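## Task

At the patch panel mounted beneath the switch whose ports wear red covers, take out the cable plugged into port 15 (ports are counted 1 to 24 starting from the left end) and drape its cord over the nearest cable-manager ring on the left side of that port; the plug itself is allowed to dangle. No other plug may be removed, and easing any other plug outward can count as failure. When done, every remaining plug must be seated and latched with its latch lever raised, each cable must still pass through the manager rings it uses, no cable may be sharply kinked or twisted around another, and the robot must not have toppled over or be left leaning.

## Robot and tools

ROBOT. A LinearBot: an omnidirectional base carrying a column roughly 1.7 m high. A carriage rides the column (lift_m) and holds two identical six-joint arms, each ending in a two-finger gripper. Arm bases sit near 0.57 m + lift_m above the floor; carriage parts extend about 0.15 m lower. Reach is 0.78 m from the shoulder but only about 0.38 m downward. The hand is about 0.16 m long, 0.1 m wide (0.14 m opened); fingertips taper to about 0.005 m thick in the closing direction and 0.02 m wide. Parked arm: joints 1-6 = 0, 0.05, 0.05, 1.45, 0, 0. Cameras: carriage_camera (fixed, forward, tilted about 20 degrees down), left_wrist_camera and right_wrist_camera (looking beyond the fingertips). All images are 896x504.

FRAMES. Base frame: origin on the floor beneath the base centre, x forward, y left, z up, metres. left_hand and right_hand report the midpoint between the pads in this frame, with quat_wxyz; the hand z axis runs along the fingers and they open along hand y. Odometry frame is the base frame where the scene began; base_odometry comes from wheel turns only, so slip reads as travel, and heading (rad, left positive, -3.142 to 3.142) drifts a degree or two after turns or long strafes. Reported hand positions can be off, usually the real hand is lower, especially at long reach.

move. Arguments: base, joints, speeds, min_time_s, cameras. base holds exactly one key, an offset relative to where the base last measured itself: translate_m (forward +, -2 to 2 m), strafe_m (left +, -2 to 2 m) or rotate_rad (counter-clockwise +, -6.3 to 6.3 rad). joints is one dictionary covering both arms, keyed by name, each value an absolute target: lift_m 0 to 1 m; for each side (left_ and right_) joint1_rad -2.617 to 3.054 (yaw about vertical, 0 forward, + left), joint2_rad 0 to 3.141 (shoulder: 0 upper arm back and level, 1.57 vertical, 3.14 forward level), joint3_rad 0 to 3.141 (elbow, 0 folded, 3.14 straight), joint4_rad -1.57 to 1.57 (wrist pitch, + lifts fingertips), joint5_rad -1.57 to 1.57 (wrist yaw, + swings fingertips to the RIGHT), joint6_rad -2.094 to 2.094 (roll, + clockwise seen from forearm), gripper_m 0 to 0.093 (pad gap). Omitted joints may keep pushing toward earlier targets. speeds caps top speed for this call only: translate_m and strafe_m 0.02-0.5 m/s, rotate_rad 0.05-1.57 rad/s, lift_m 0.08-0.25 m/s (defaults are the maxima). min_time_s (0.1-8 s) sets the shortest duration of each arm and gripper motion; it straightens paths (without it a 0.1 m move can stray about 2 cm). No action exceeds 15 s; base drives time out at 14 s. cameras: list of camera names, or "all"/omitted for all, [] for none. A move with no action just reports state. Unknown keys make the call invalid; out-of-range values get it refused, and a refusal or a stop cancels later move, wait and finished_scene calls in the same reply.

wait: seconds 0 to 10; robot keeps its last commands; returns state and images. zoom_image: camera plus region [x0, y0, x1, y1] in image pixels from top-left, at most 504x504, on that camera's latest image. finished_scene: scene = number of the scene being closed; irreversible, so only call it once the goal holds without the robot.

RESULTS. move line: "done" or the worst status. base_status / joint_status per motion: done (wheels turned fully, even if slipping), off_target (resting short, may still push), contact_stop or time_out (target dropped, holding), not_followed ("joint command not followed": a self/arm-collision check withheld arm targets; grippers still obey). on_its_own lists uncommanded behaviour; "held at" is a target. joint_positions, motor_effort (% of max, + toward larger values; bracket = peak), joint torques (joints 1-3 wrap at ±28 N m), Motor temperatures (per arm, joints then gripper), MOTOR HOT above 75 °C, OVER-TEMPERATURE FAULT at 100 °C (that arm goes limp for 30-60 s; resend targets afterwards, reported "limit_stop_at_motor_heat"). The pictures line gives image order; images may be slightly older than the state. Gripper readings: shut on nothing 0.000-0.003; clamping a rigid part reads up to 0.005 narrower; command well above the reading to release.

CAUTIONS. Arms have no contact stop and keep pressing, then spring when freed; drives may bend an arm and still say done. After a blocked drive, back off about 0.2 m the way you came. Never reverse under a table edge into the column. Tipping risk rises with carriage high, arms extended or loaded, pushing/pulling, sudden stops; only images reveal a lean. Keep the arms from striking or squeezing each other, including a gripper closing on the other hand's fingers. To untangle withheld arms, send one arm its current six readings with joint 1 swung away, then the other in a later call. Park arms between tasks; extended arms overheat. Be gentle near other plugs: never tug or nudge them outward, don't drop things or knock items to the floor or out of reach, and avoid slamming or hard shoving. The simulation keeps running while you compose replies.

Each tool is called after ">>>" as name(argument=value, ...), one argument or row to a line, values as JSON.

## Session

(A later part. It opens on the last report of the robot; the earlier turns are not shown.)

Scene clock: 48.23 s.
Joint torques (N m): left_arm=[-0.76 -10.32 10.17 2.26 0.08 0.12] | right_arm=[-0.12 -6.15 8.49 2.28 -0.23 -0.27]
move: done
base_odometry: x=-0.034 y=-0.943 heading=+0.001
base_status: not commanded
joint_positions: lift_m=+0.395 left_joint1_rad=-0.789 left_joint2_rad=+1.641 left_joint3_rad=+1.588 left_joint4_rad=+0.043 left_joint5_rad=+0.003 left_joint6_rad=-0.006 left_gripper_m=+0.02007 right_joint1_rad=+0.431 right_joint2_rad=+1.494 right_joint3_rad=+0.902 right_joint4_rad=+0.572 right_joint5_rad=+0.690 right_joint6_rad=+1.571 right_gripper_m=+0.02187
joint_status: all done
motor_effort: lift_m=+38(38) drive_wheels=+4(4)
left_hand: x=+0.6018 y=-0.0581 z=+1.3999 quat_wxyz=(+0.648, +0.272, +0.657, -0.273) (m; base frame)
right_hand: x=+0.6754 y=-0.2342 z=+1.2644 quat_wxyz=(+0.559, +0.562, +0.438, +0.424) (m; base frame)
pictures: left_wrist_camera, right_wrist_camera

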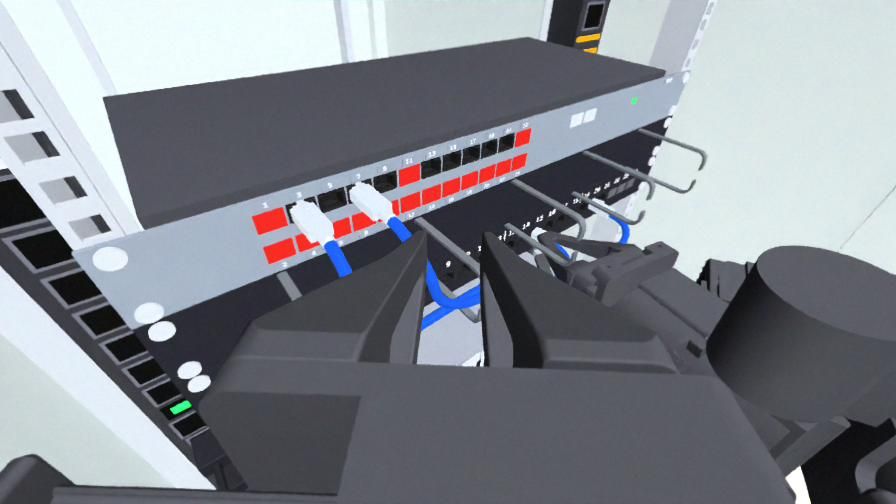

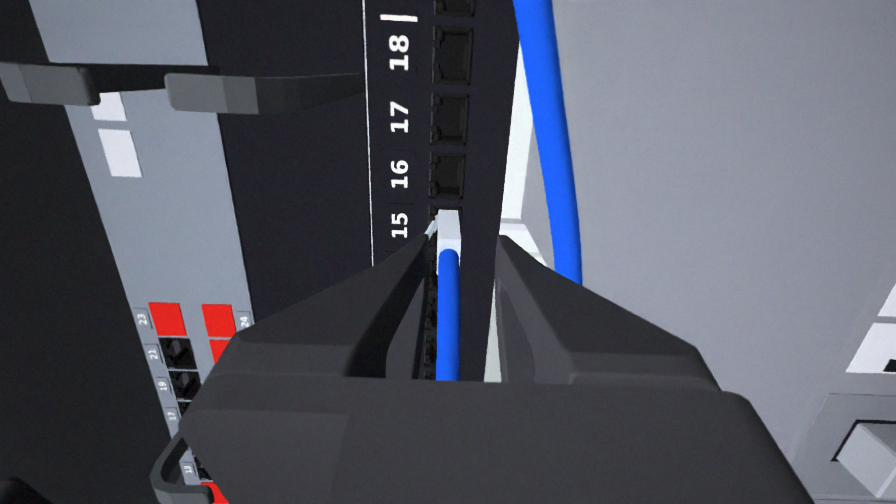

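>>> move(
  base={"translate_m":0.006},
  joints={"lift_m":0.3985},
  speeds={"translate_m":0.02},
  cameras=["right_wrist_camera","left_wrist_camera"],
)

>>> zoom_image(
  camera="right_wrist_camera",
  region=[380, 160, 560, 320],
)

>>> zoom_image(
  camera="left_wrist_camera",
  region=[440, 130, 620, 290],
)

Scene clock: 49.17 s.
Joint torques (N m): left_arm=[-0.75 -10.09 10.09 2.24 0.1 0.12] | right_arm=[-1.05 -6.02 9.18 2.42 -0.67 -0.23]
move: done
base_odometry: x=-0.028 y=-0.942 heading=+0.001
base_status: done
joint_positions: lift_m=+0.398 left_joint1_rad=-0.789 left_joint2_rad=+1.642 left_joint3_rad=+1.589 left_joint4_rad=+0.043 left_joint5_rad=+0.003 left_joint6_rad=-0.006 left_gripper_m=+0.02007 right_joint1_rad=+0.441 right_joint2_rad=+1.494 right_joint3_rad=+0.894 right_joint4_rad=+0.558 right_joint5_rad=+0.733 right_joint6_rad=+1.567 right_gripper_m=+0.02187
joint_status: all done
motor_effort: lift_m=+40(47) drive_wheels=+4(10)
left_hand: x=+0.6019 y=-0.0583 z=+1.4039 quat_wxyz=(+0.648, +0.272, +0.656, -0.273) (m; base frame)
right_hand: x=+0.6717 y=-0.2370 z=+1.2622 quat_wxyz=(+0.565, +0.569, +0.437, +0.407) (m; base frame)
pictures: left_wrist_camera, right_wrist_camera

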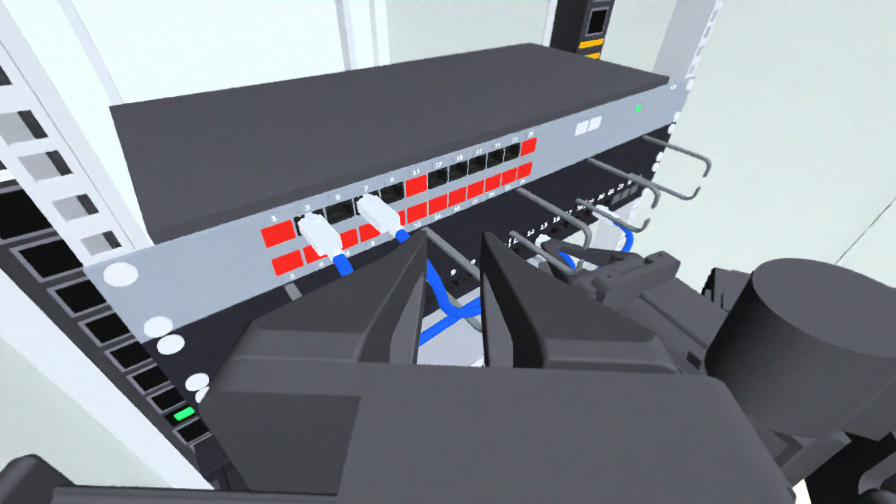

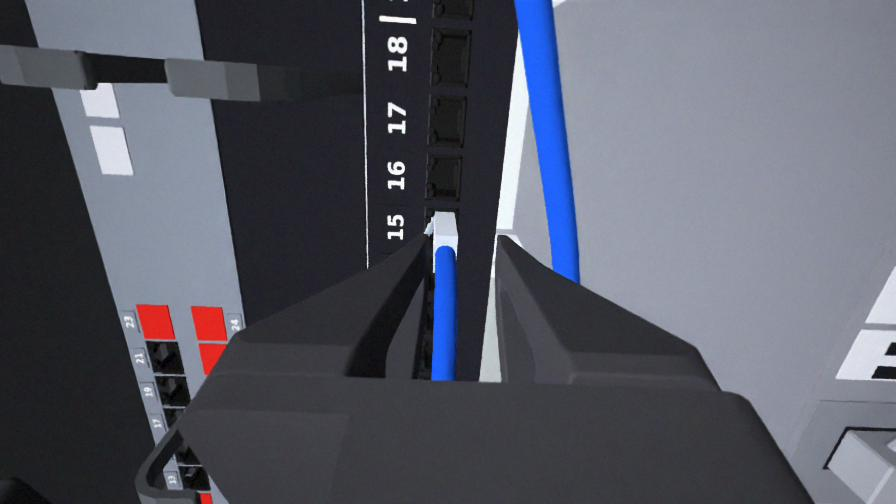

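Scaled by 2.800 from the camera's 896x504 image, which has a finer 1280x720 frame.

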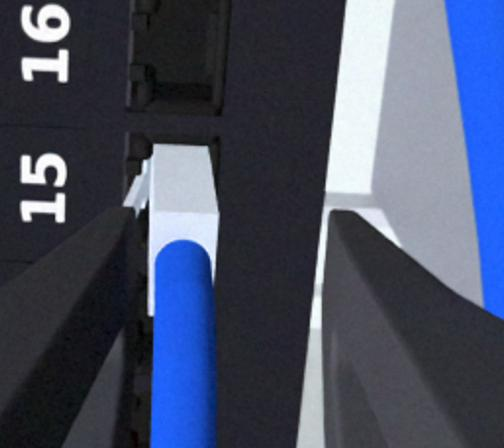

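Scaled by 2.800 from the camera's 896x504 image, which has a finer 1280x720 frame.

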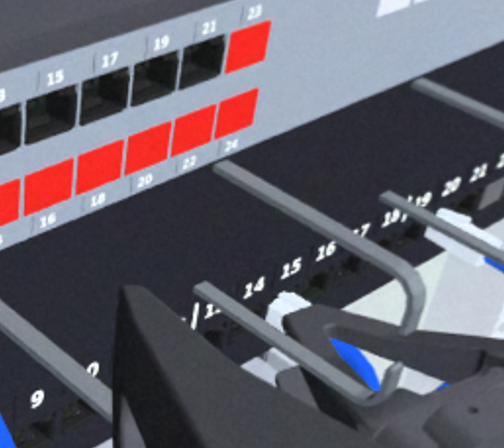

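>>> move(
  base={"translate_m":-0.012},
  speeds={"translate_m":0.03},
  cameras=[],
)

>>> move(
  joints={"lift_m":0.385,"right_joint1_rad":0.49,"right_joint2_rad":1.601,"right_joint3_rad":0.963,"right_joint4_rad":0.749,"right_joint5_rad":0.91,"right_joint6_rad":1.57},
  min_time_s=1.5,
  cameras=["right_wrist_camera","left_wrist_camera"],
)

>>> zoom_image(
  camera="left_wrist_camera",
  region=[440, 130, 620, 290],
)

>>> zoom_image(
  camera="right_wrist_camera",
  region=[380, 160, 560, 320],
)

Scene clock: 51.30 s.
Joint torques (N m): left_arm=[-0.58 -10.52 10.04 2.3 0.06 0.13] | right_arm=[-0.39 -6.05 9.1 2.17 -0.1 -0.23]
move: done
base_odometry: x=-0.040 y=-0.943 heading=+0.001
base_status: done
joint_positions: lift_m=+0.398 left_joint1_rad=-0.790 left_joint2_rad=+1.642 left_joint3_rad=+1.589 left_joint4_rad=+0.043 left_joint5_rad=+0.003 left_joint6_rad=-0.006 left_gripper_m=+0.02007 right_joint1_rad=+0.433 right_joint2_rad=+1.494 right_joint3_rad=+0.894 right_joint4_rad=+0.582 right_joint5_rad=+0.675 right_joint6_rad=+1.567 right_gripper_m=+0.02190
joint_status: not commanded
motor_effort: lift_m=+40(40) drive_wheels=+1(10)
left_hand: x=+0.6014 y=-0.0587 z=+1.4039 quat_wxyz=(+0.648, +0.272, +0.656, -0.274) (m; base frame)
right_hand: x=+0.6752 y=-0.2310 z=+1.2669 quat_wxyz=(+0.556, +0.557, +0.443, +0.429) (m; base frame)
pictures: none
No camera images: "cameras" was empty.

Scene clock: 53.10 s.
Joint torques (N m): left_arm=[-0.5 -10.85 10.06 2.25 0.12 0.11] | right_arm=[0.94 -6.06 9.62 1.85 0.07 -0.23]
move: done
base_odometry: x=-0.040 y=-0.943 heading=+0.001
base_status: not commanded
joint_positions: lift_m=+0.385 left_joint1_rad=-0.790 left_joint2_rad=+1.645 left_joint3_rad=+1.590 left_joint4_rad=+0.041 left_joint5_rad=+0.003 left_joint6_rad=-0.006 left_gripper_m=+0.02007 right_joint1_rad=+0.484 right_joint2_rad=+1.585 right_joint3_rad=+0.939 right_joint4_rad=+0.748 right_joint5_rad=+0.901 right_joint6_rad=+1.567 right_gripper_m=+0.02192
joint_status: all done
motor_effort: lift_m=+40(41) drive_wheels=+3(4)
left_hand: x=+0.6021 y=-0.0594 z=+1.3889 quat_wxyz=(+0.647, +0.273, +0.658, -0.273) (m; base frame)
right_hand: x=+0.6750 y=-0.2368 z=+1.2654 quat_wxyz=(+0.596, +0.588, +0.350, +0.420) (m; base frame)
pictures: left_wrist_camera, right_wrist_camera

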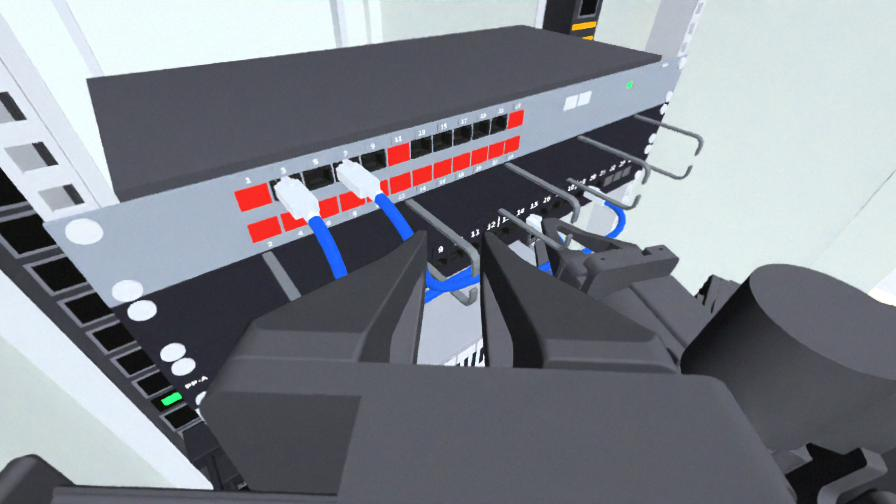

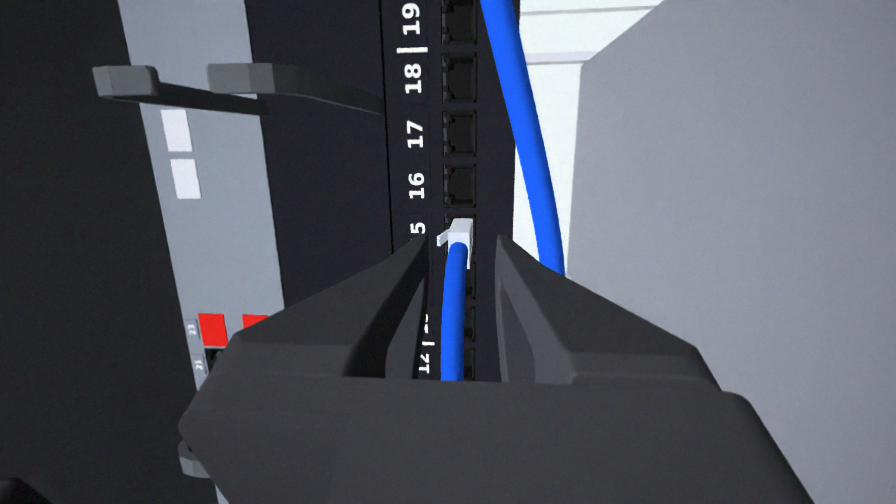

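Scaled by 2.800 from the camera's 896x504 image, which has a finer 1280x720 frame.

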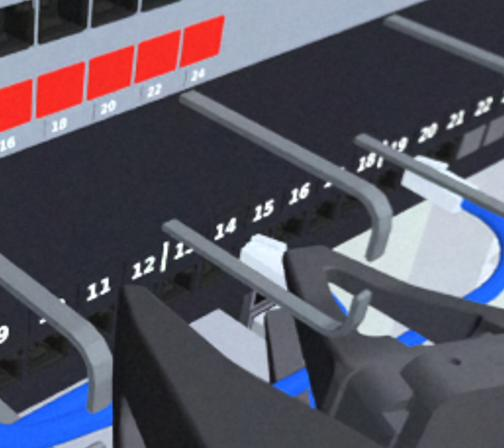

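Scaled by 2.800 from the camera's 896x504 image, which has a finer 1280x720 frame.

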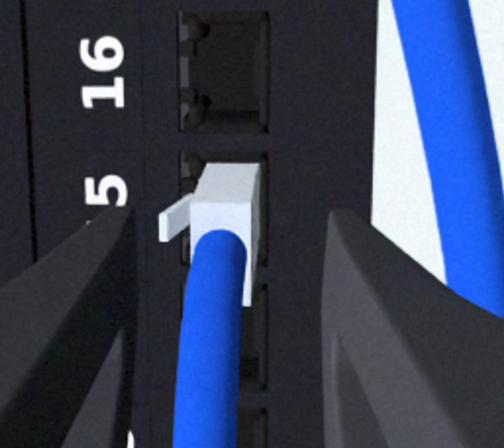

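>>> move(
  base={"translate_m":0.015},
  speeds={"translate_m":0.02},
  cameras=["right_wrist_camera","left_wrist_camera"],
)

>>> zoom_image(
  camera="left_wrist_camera",
  region=[440, 130, 620, 290],
)

>>> zoom_image(
  camera="right_wrist_camera",
  region=[380, 160, 560, 320],
)

Scene clock: 54.60 s.
Joint torques (N m): left_arm=[-0.73 -10.59 10.06 2.25 0.11 0.12] | right_arm=[-0.85 -6.34 9.58 1.85 -0.45 -0.23]
move: done
base_odometry: x=-0.025 y=-0.942 heading=+0.002
base_status: done
joint_positions: lift_m=+0.385 left_joint1_rad=-0.790 left_joint2_rad=+1.645 left_joint3_rad=+1.590 left_joint4_rad=+0.042 left_joint5_rad=+0.003 left_joint6_rad=-0.006 left_gripper_m=+0.02007 right_joint1_rad=+0.501 right_joint2_rad=+1.588 right_joint3_rad=+0.939 right_joint4_rad=+0.746 right_joint5_rad=+0.954 right_joint6_rad=+1.567 right_gripper_m=+0.02192
joint_status: not commanded
motor_effort: lift_m=+40(40) drive_wheels=+3(10)
left_hand: x=+0.6021 y=-0.0594 z=+1.3890 quat_wxyz=(+0.647, +0.273, +0.657, -0.273) (m; base frame)
right_hand: x=+0.6704 y=-0.2370 z=+1.2629 quat_wxyz=(+0.602, +0.596, +0.341, +0.407) (m; base frame)
pictures: left_wrist_camera, right_wrist_camera

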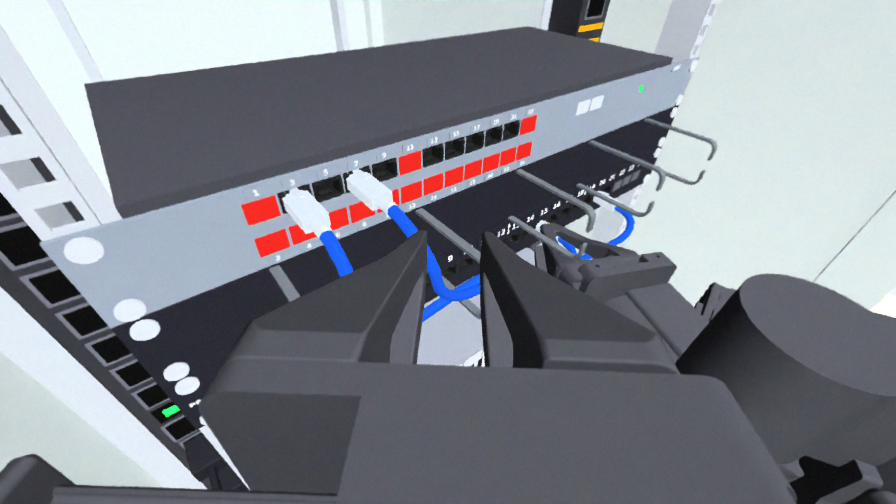

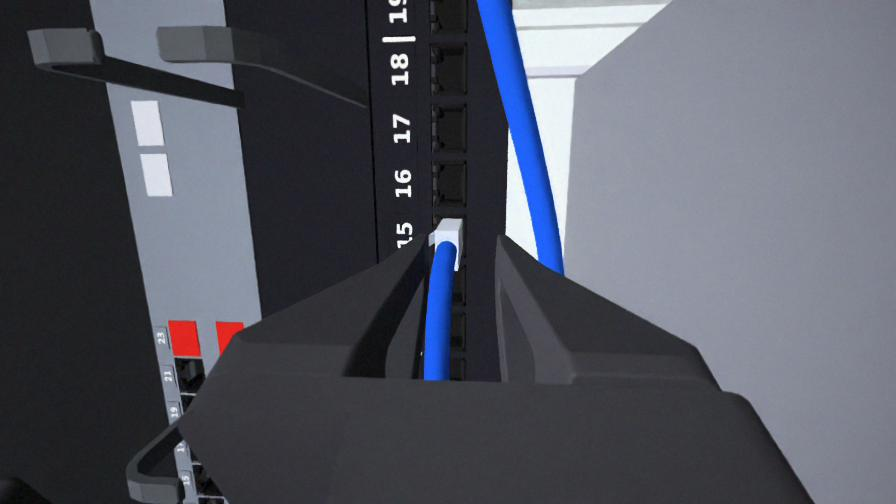

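Scaled by 2.800 from the camera's 896x504 image, which has a finer 1280x720 frame.

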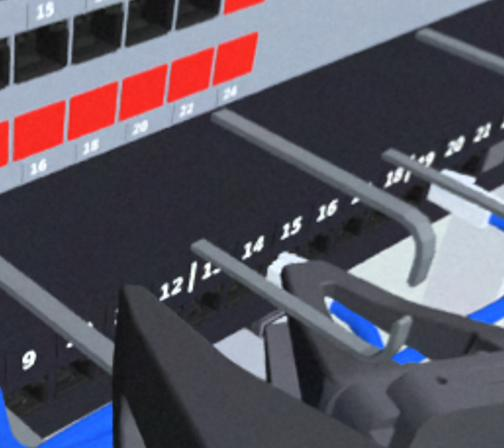

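Scaled by 2.800 from the camera's 896x504 image, which has a finer 1280x720 frame.

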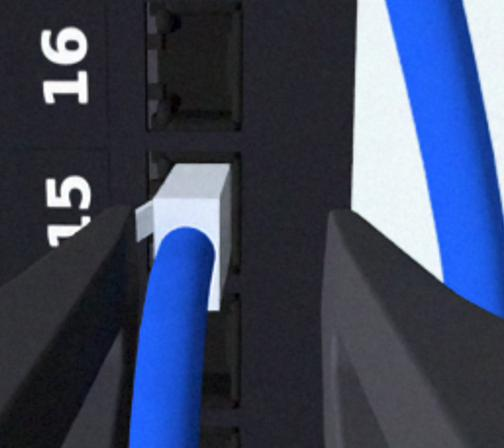

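>>> move(
  joints={"right_gripper_m":0.002,"lift_m":0.389},
  min_time_s=2,
  cameras=["right_wrist_camera","left_wrist_camera"],
)

>>> zoom_image(
  camera="left_wrist_camera",
  region=[440, 130, 620, 290],
)

>>> zoom_image(
  camera="right_wrist_camera",
  region=[380, 160, 560, 320],
)

Scene clock: 57.13 s.
Joint torques (N m): left_arm=[-0.57 -10.71 10 2.25 0.08 0.14] | right_arm=[-0.95 -6.53 9.57 1.82 -0.47 -0.23]
move: done
base_odometry: x=-0.025 y=-0.942 heading=+0.002
base_status: not commanded
joint_positions: lift_m=+0.389 left_joint1_rad=-0.790 left_joint2_rad=+1.645 left_joint3_rad=+1.590 left_joint4_rad=+0.044 left_joint5_rad=+0.003 left_joint6_rad=-0.006 left_gripper_m=+0.02007 right_joint1_rad=+0.502 right_joint2_rad=+1.590 right_joint3_rad=+0.939 right_joint4_rad=+0.748 right_joint5_rad=+0.956 right_joint6_rad=+1.567 right_gripper_m=+0.00551
joint_status: all done
motor_effort: lift_m=+40(46) drive_wheels=+4(6)
left_hand: x=+0.6021 y=-0.0594 z=+1.3935 quat_wxyz=(+0.648, +0.273, +0.657, -0.274) (m; base frame)
right_hand: x=+0.6703 y=-0.2368 z=+1.2666 quat_wxyz=(+0.602, +0.597, +0.341, +0.407) (m; base frame)
pictures: left_wrist_camera, right_wrist_camera

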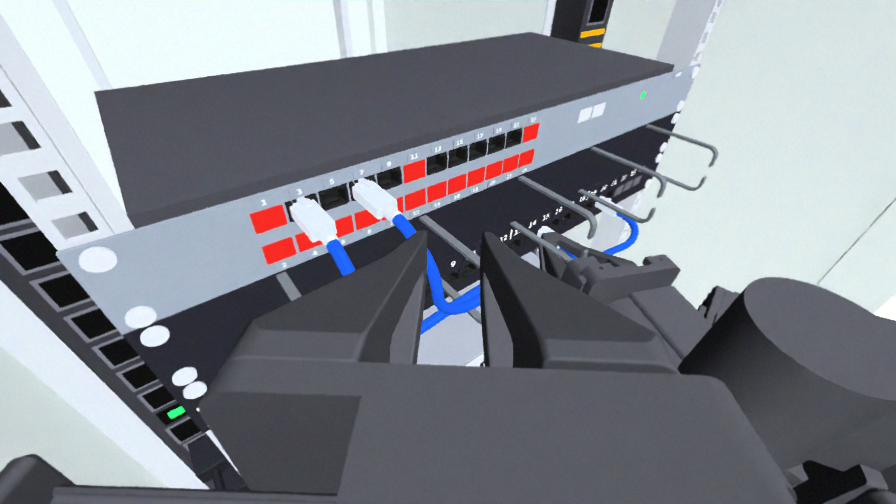

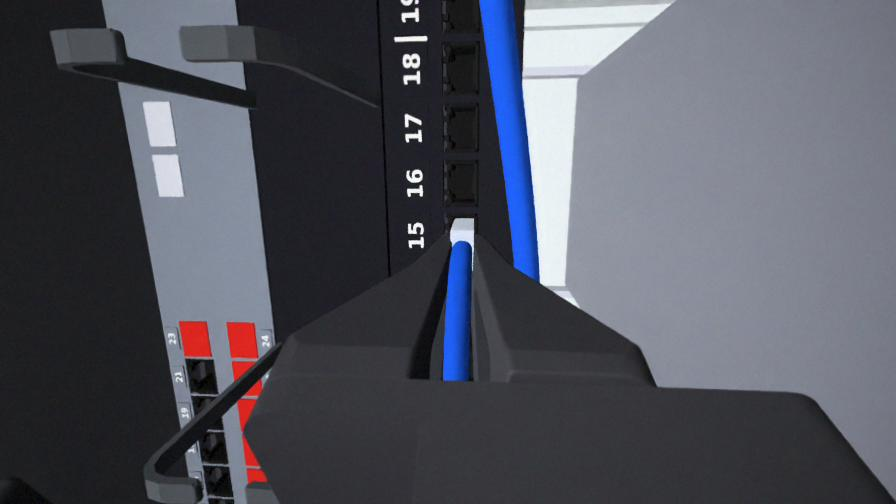

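Scaled by 2.800 from the camera's 896x504 image, which has a finer 1280x720 frame.

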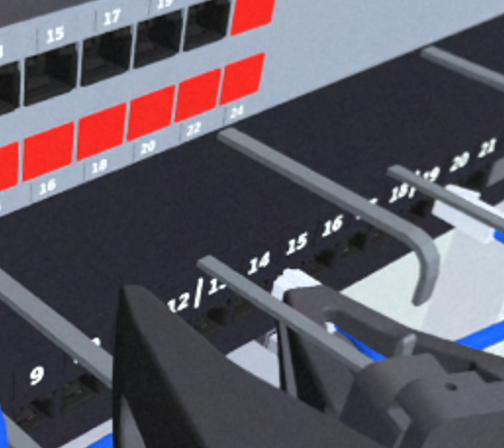

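Scaled by 2.800 from the camera's 896x504 image, which has a finer 1280x720 frame.

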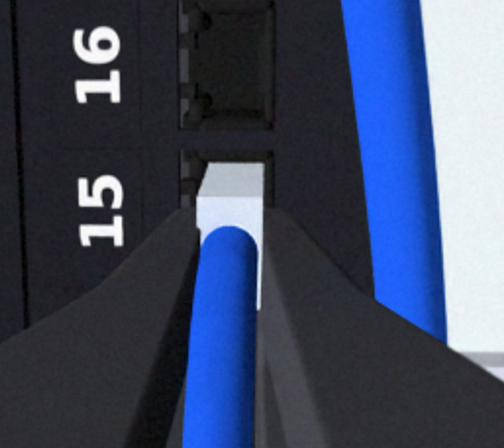

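>>> move(
  base={"translate_m":-0.045},
  speeds={"translate_m":0.03},
  cameras=["right_wrist_camera","left_wrist_camera"],
)

>>> zoom_image(
  camera="right_wrist_camera",
  region=[380, 160, 560, 320],
)

Scene clock: 59.17 s.
Joint torques (N m): left_arm=[-0.38 -10.91 9.88 2.23 0.09 0.11] | right_arm=[0.57 -9.14 7.1 1.85 0.08 -0.23]
move: done
base_odometry: x=-0.070 y=-0.942 heading=+0.001
base_status: done
joint_positions: lift_m=+0.389 left_joint1_rad=-0.789 left_joint2_rad=+1.645 left_joint3_rad=+1.590 left_joint4_rad=+0.043 left_joint5_rad=+0.004 left_joint6_rad=-0.006 left_gripper_m=+0.02007 right_joint1_rad=+0.486 right_joint2_rad=+1.615 right_joint3_rad=+0.969 right_joint4_rad=+0.750 right_joint5_rad=+0.900 right_joint6_rad=+1.567 right_gripper_m=+0.00544
joint_status: not commanded
motor_effort: lift_m=+40(41) drive_wheels=+3(9)
left_hand: x=+0.6022 y=-0.0593 z=+1.3933 quat_wxyz=(+0.647, +0.273, +0.657, -0.274) (m; base frame)
right_hand: x=+0.6818 y=-0.2317 z=+1.2694 quat_wxyz=(+0.595, +0.587, +0.350, +0.422) (m; base frame)
pictures: left_wrist_camera, right_wrist_camera

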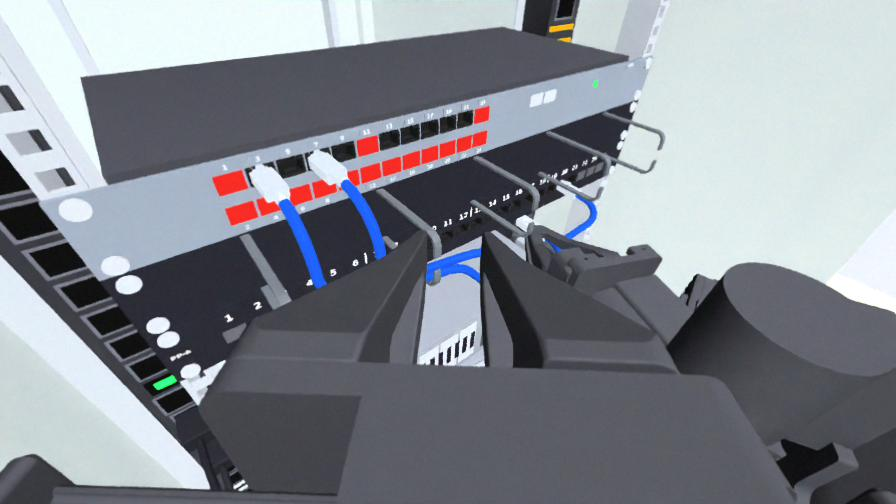

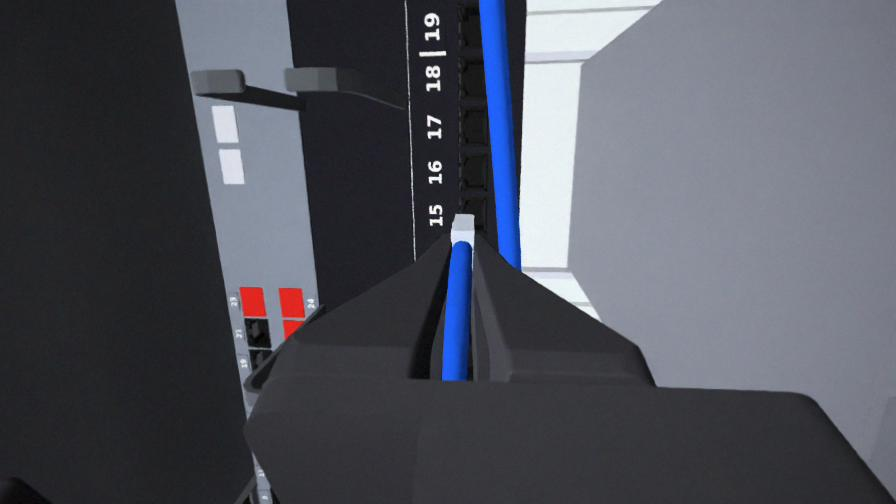

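Scaled by 2.800 from the camera's 896x504 image, which has a finer 1280x720 frame.

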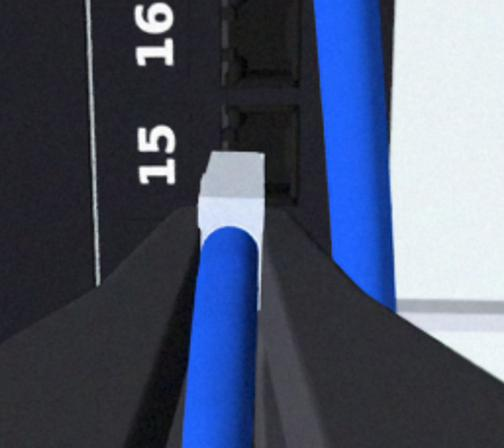

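>>> move(
  base={"translate_m":-0.03},
  speeds={"translate_m":0.04},
  joints={"lift_m":0.41},
  cameras=["right_wrist_camera","left_wrist_camera"],
)

>>> zoom_image(
  camera="left_wrist_camera",
  region=[340, 130, 640, 310],
)

Scene clock: 61.40 s.
Joint torques (N m): left_arm=[-0.54 -11.17 9.72 2.27 0.1 0.12] | right_arm=[0.43 -8.38 7.19 1.79 0.04 -0.23]
move: done
base_odometry: x=-0.099 y=-0.942 heading=+0.001
base_status: done
joint_positions: lift_m=+0.410 left_joint1_rad=-0.791 left_joint2_rad=+1.646 left_joint3_rad=+1.593 left_joint4_rad=+0.045 left_joint5_rad=+0.005 left_joint6_rad=-0.006 left_gripper_m=+0.02007 right_joint1_rad=+0.487 right_joint2_rad=+1.607 right_joint3_rad=+0.969 right_joint4_rad=+0.752 right_joint5_rad=+0.904 right_joint6_rad=+1.567 right_gripper_m=+0.00544
joint_status: all done
motor_effort: lift_m=+38(46) drive_wheels=+2(13)
left_hand: x=+0.6017 y=-0.0602 z=+1.4156 quat_wxyz=(+0.648, +0.273, +0.655, -0.275) (m; base frame)
right_hand: x=+0.6802 y=-0.2327 z=+1.2943 quat_wxyz=(+0.596, +0.587, +0.346, +0.424) (m; base frame)
pictures: left_wrist_camera, right_wrist_camera

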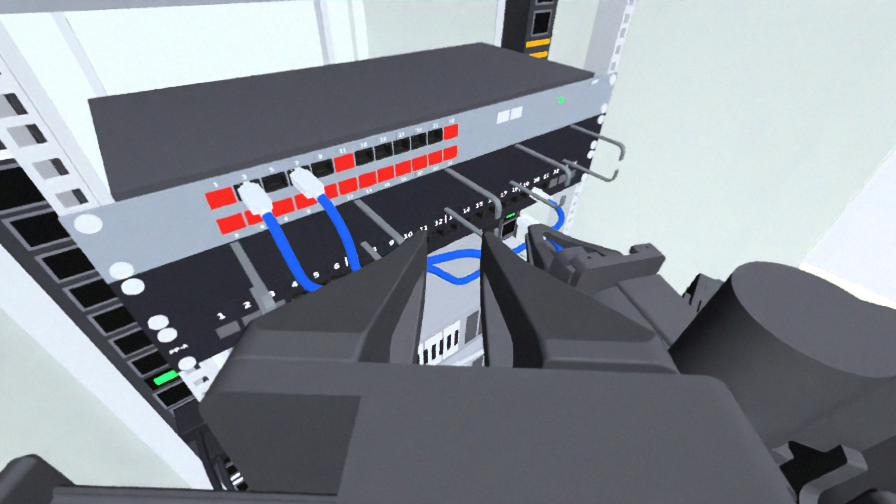

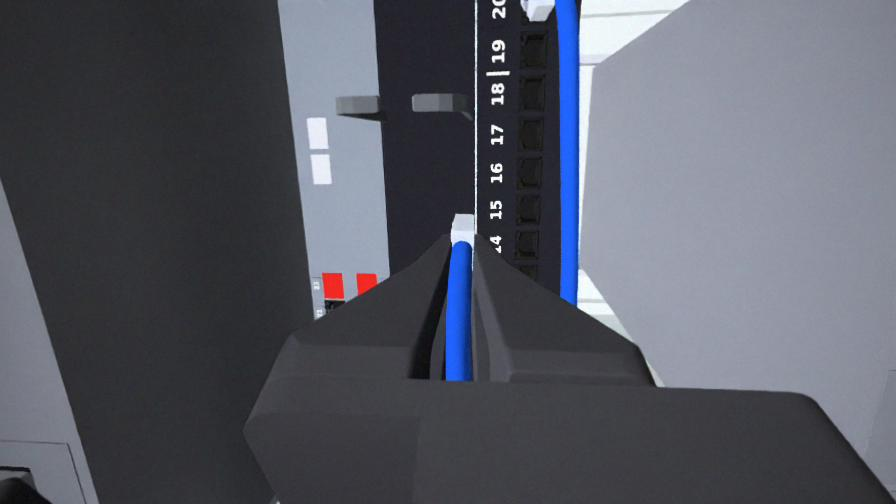

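Scaled by 1.680 from the camera's 896x504 image, which has a finer 1280x720 frame.

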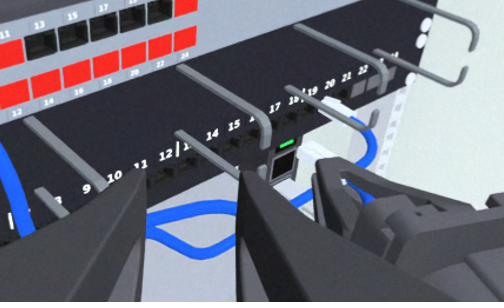

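>>> move(
  joints={"right_gripper_m":0.012},
  min_time_s=1.5,
  cameras=["right_wrist_camera","left_wrist_camera"],
)

>>> zoom_image(
  camera="left_wrist_camera",
  region=[340, 130, 640, 310],
)

Scene clock: 63.53 s.
Joint torques (N m): left_arm=[-0.5 -10.92 9.7 2.22 0.03 0.13] | right_arm=[0.47 -8.32 7.15 1.79 0.02 -0.23]
move: done
base_odometry: x=-0.099 y=-0.942 heading=+0.001
base_status: not commanded
joint_positions: lift_m=+0.410 left_joint1_rad=-0.791 left_joint2_rad=+1.646 left_joint3_rad=+1.593 left_joint4_rad=+0.045 left_joint5_rad=+0.005 left_joint6_rad=-0.006 left_gripper_m=+0.02007 right_joint1_rad=+0.487 right_joint2_rad=+1.607 right_joint3_rad=+0.969 right_joint4_rad=+0.752 right_joint5_rad=+0.906 right_joint6_rad=+1.567 right_gripper_m=+0.01194
joint_status: all done
motor_effort: lift_m=+38(38) drive_wheels=+1(3)
left_hand: x=+0.6017 y=-0.0602 z=+1.4156 quat_wxyz=(+0.648, +0.273, +0.655, -0.275) (m; base frame)
right_hand: x=+0.6800 y=-0.2330 z=+1.2943 quat_wxyz=(+0.596, +0.588, +0.345, +0.424) (m; base frame)
pictures: left_wrist_camera, right_wrist_camera

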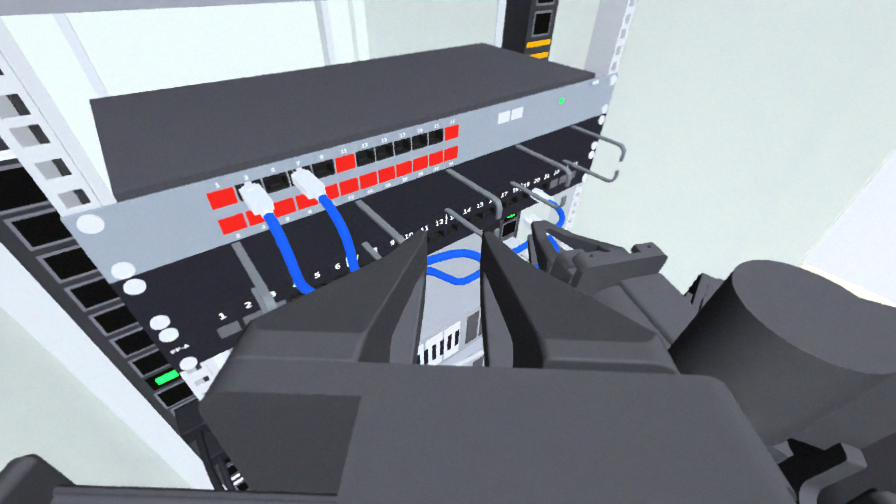

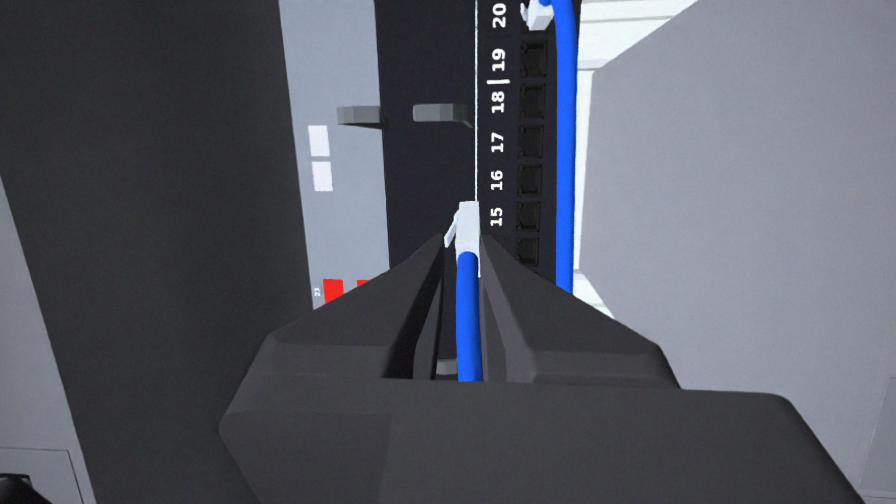

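Scaled by 1.680 from the camera's 896x504 image, which has a finer 1280x720 frame.

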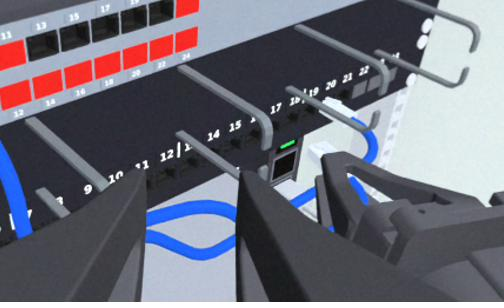

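>>> move(
  joints={"right_joint1_rad":0.40,"right_joint2_rad":1.496,"right_joint3_rad":0.86,"right_joint4_rad":0.706,"right_joint5_rad":0.5,"right_joint6_rad":1.57},
  min_time_s=2.5,
  cameras=["right_wrist_camera","left_wrist_camera"],
)

>>> zoom_image(
  camera="left_wrist_camera",
  region=[340, 130, 640, 310],
)

Scene clock: 66.90 s.
Joint torques (N m): left_arm=[-0.47 -11.03 9.68 2.24 0.05 0.12] | right_arm=[-0.13 -9.07 6.64 1.94 -0.1 -0.23]
move: done
base_odometry: x=-0.099 y=-0.942 heading=+0.001
base_status: not commanded
joint_positions: lift_m=+0.410 left_joint1_rad=-0.791 left_joint2_rad=+1.646 left_joint3_rad=+1.593 left_joint4_rad=+0.045 left_joint5_rad=+0.005 left_joint6_rad=-0.006 left_gripper_m=+0.02007 right_joint1_rad=+0.403 right_joint2_rad=+1.517 right_joint3_rad=+0.874 right_joint4_rad=+0.720 right_joint5_rad=+0.512 right_joint6_rad=+1.567 right_gripper_m=+0.01194
joint_status: all done
motor_effort: lift_m=+37(38) drive_wheels=+1(2)
left_hand: x=+0.6017 y=-0.0602 z=+1.4156 quat_wxyz=(+0.648, +0.273, +0.655, -0.275) (m; base frame)
right_hand: x=+0.6842 y=-0.2162 z=+1.2895 quat_wxyz=(+0.536, +0.516, +0.447, +0.497) (m; base frame)
pictures: left_wrist_camera, right_wrist_camera

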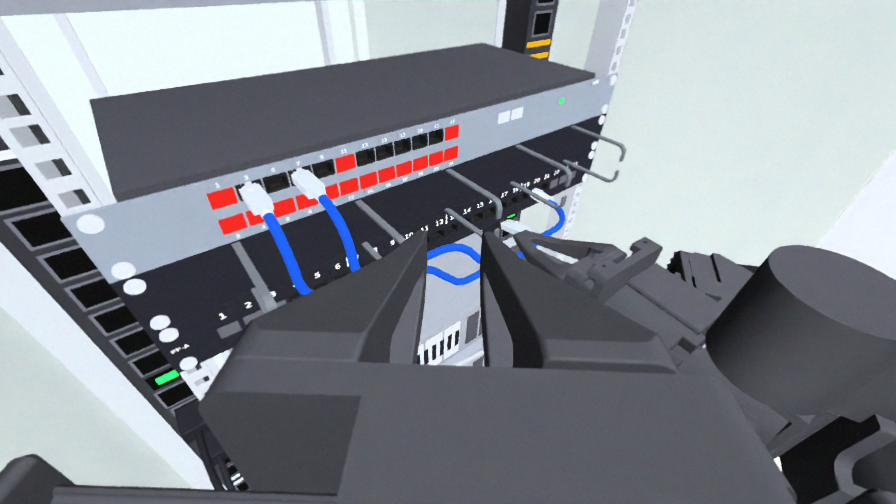

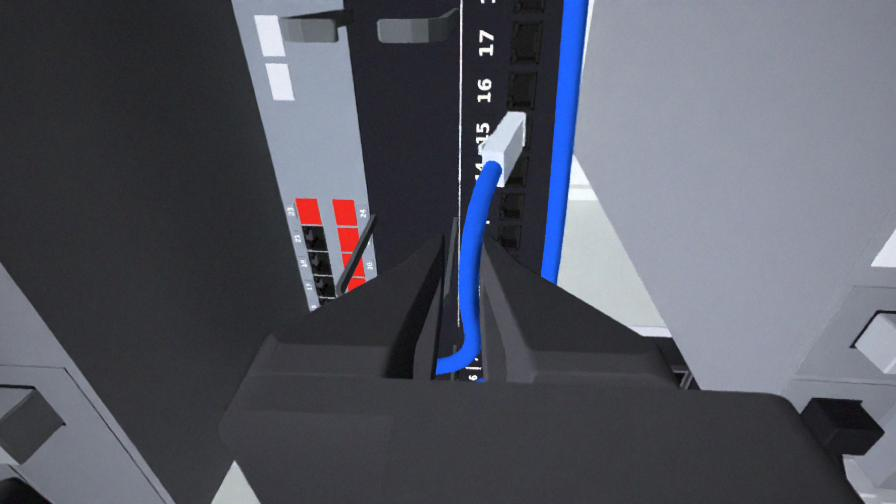

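Scaled by 1.680 from the camera's 896x504 image, which has a finer 1280x720 frame.

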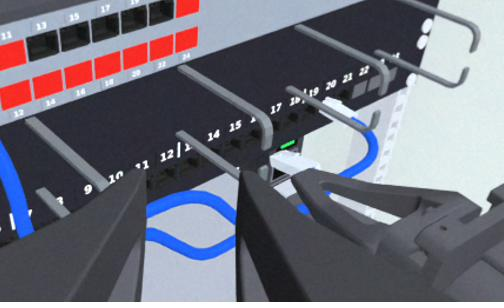

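>>> move(
  base={"translate_m":-0.03},
  speeds={"translate_m":0.04},
  cameras=["right_wrist_camera","left_wrist_camera"],
)

>>> zoom_image(
  camera="left_wrist_camera",
  region=[340, 130, 640, 310],
)

Scene clock: 68.50 s.
Joint torques (N m): left_arm=[-0.51 -10.82 9.66 2.25 0.05 0.12] | right_arm=[-0.16 -8.76 6.65 1.97 -0.08 -0.23]
move: done
base_odometry: x=-0.129 y=-0.942 heading=+0.002
base_status: done
joint_positions: lift_m=+0.410 left_joint1_rad=-0.790 left_joint2_rad=+1.646 left_joint3_rad=+1.593 left_joint4_rad=+0.044 left_joint5_rad=+0.005 left_joint6_rad=-0.006 left_gripper_m=+0.02007 right_joint1_rad=+0.403 right_joint2_rad=+1.513 right_joint3_rad=+0.874 right_joint4_rad=+0.717 right_joint5_rad=+0.508 right_joint6_rad=+1.567 right_gripper_m=+0.01194
joint_status: not commanded
motor_effort: lift_m=+37(38) drive_wheels=-2(12)
left_hand: x=+0.6019 y=-0.0600 z=+1.4155 quat_wxyz=(+0.648, +0.273, +0.656, -0.275) (m; base frame)
right_hand: x=+0.6836 y=-0.2158 z=+1.2904 quat_wxyz=(+0.535, +0.515, +0.448, +0.498) (m; base frame)
pictures: left_wrist_camera, right_wrist_camera

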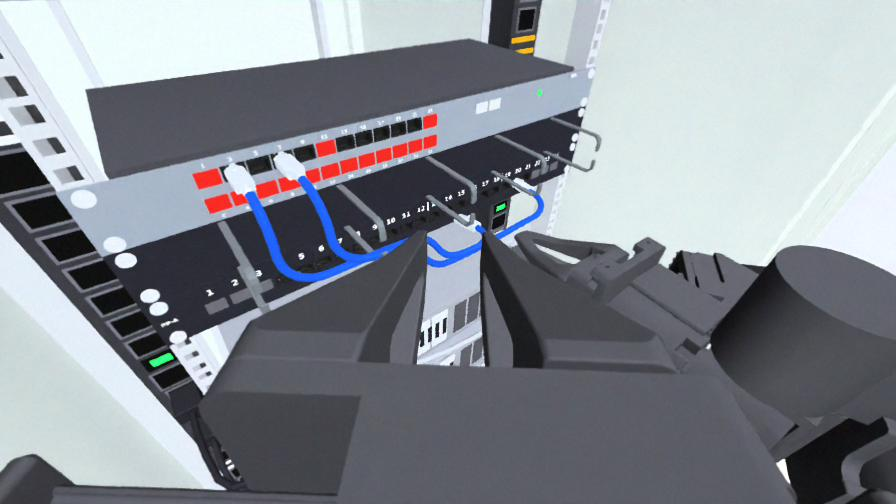

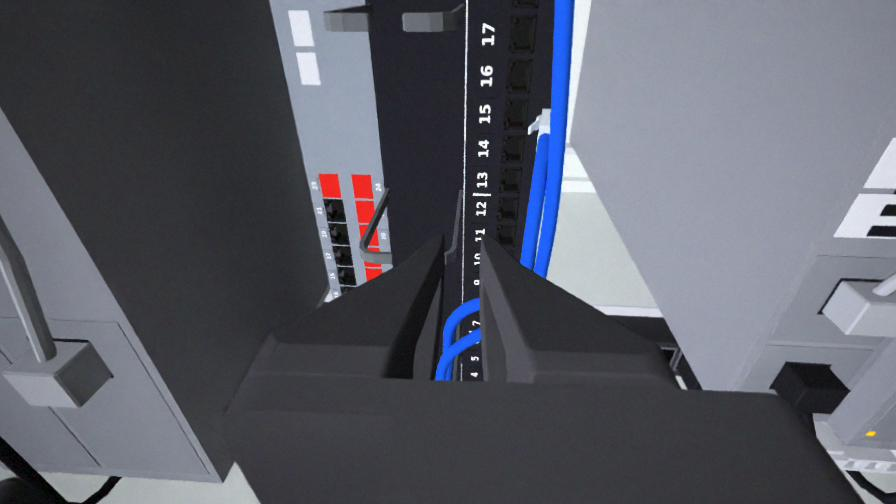

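Scaled by 1.680 from the camera's 896x504 image, which has a finer 1280x720 frame.

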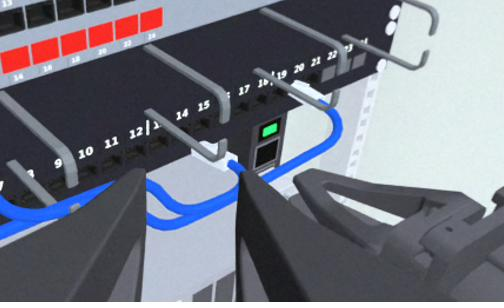

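>>> move(
  base={"translate_m":-0.1},
  cameras=[],
)

>>> move(
  joints={"left_joint1_rad":-0.986,"left_joint2_rad":1.62,"left_joint3_rad":1.248,"left_joint4_rad":0.372,"left_joint5_rad":-0.986,"left_joint6_rad":0,"left_gripper_m":0.04},
  cameras=["left_wrist_camera"],
)

Scene clock: 70.50 s.
Joint torques (N m): left_arm=[-0.55 -10.91 9.73 2.22 0.02 0.14] | right_arm=[-0.13 -8.36 6.71 2.01 -0.06 -0.23]
move: done
base_odometry: x=-0.229 y=-0.942 heading=+0.002
base_status: done
joint_positions: lift_m=+0.410 left_joint1_rad=-0.792 left_joint2_rad=+1.646 left_joint3_rad=+1.593 left_joint4_rad=+0.044 left_joint5_rad=+0.006 left_joint6_rad=-0.006 left_gripper_m=+0.02007 right_joint1_rad=+0.403 right_joint2_rad=+1.510 right_joint3_rad=+0.874 right_joint4_rad=+0.716 right_joint5_rad=+0.506 right_joint6_rad=+1.567 right_gripper_m=+0.01194
joint_status: not commanded
motor_effort: lift_m=+38(38) drive_wheels=-1(13)
left_hand: x=+0.6011 y=-0.0608 z=+1.4153 quat_wxyz=(+0.647, +0.274, +0.656, -0.275) (m; base frame)
right_hand: x=+0.6830 y=-0.2158 z=+1.2920 quat_wxyz=(+0.535, +0.515, +0.447, +0.499) (m; base frame)
pictures: none
No camera images: "cameras" was empty.

Scene clock: 71.87 s.
Joint torques (N m): left_arm=[-0.85 -13.2 6.37 2.04 -0.08 0.13] | right_arm=[-0.14 -8.29 6.67 1.99 -0.06 -0.23]
move: done
base_odometry: x=-0.229 y=-0.942 heading=+0.002
base_status: not commanded
joint_positions: lift_m=+0.410 left_joint1_rad=-0.983 left_joint2_rad=+1.645 left_joint3_rad=+1.266 left_joint4_rad=+0.366 left_joint5_rad=-0.975 left_joint6_rad=-0.006 left_gripper_m=+0.03993 right_joint1_rad=+0.403 right_joint2_rad=+1.510 right_joint3_rad=+0.874 right_joint4_rad=+0.716 right_joint5_rad=+0.506 right_joint6_rad=+1.567 right_gripper_m=+0.01194
joint_status: all done
motor_effort: lift_m=+38(38) drive_wheels=+0(3)
left_hand: x=+0.6005 y=+0.0159 z=+1.3336 quat_wxyz=(+0.704, +0.005, +0.710, -0.001) (m; base frame)
right_hand: x=+0.6830 y=-0.2158 z=+1.2920 quat_wxyz=(+0.535, +0.515, +0.447, +0.499) (m; base frame)
pictures: left_wrist_camera

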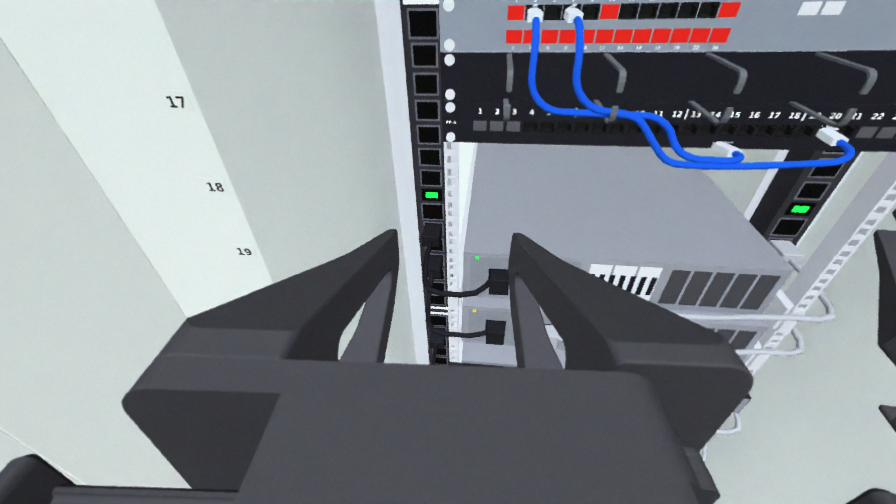

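>>> zoom_image(
  camera="left_wrist_camera",
  region=[560, 50, 880, 200],
)

>>> zoom_image(
  camera="left_wrist_camera",
  region=[560, 60, 700, 140],
)

Scaled by 1.575 from the camera's 896x504 image, which has a finer 1280x720 frame.

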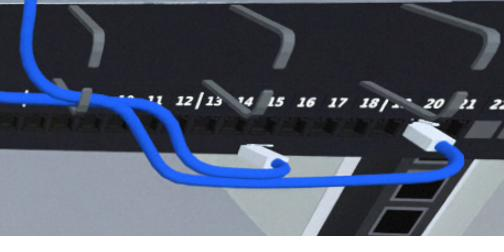

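Scaled by 3.600 from the camera's 896x504 image, which has a finer 1280x720 frame.

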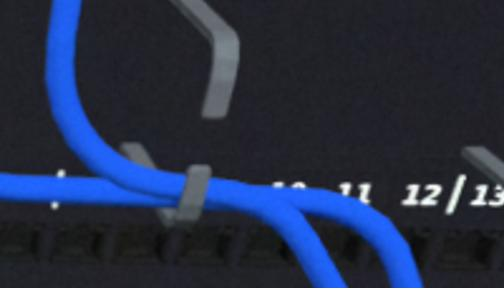

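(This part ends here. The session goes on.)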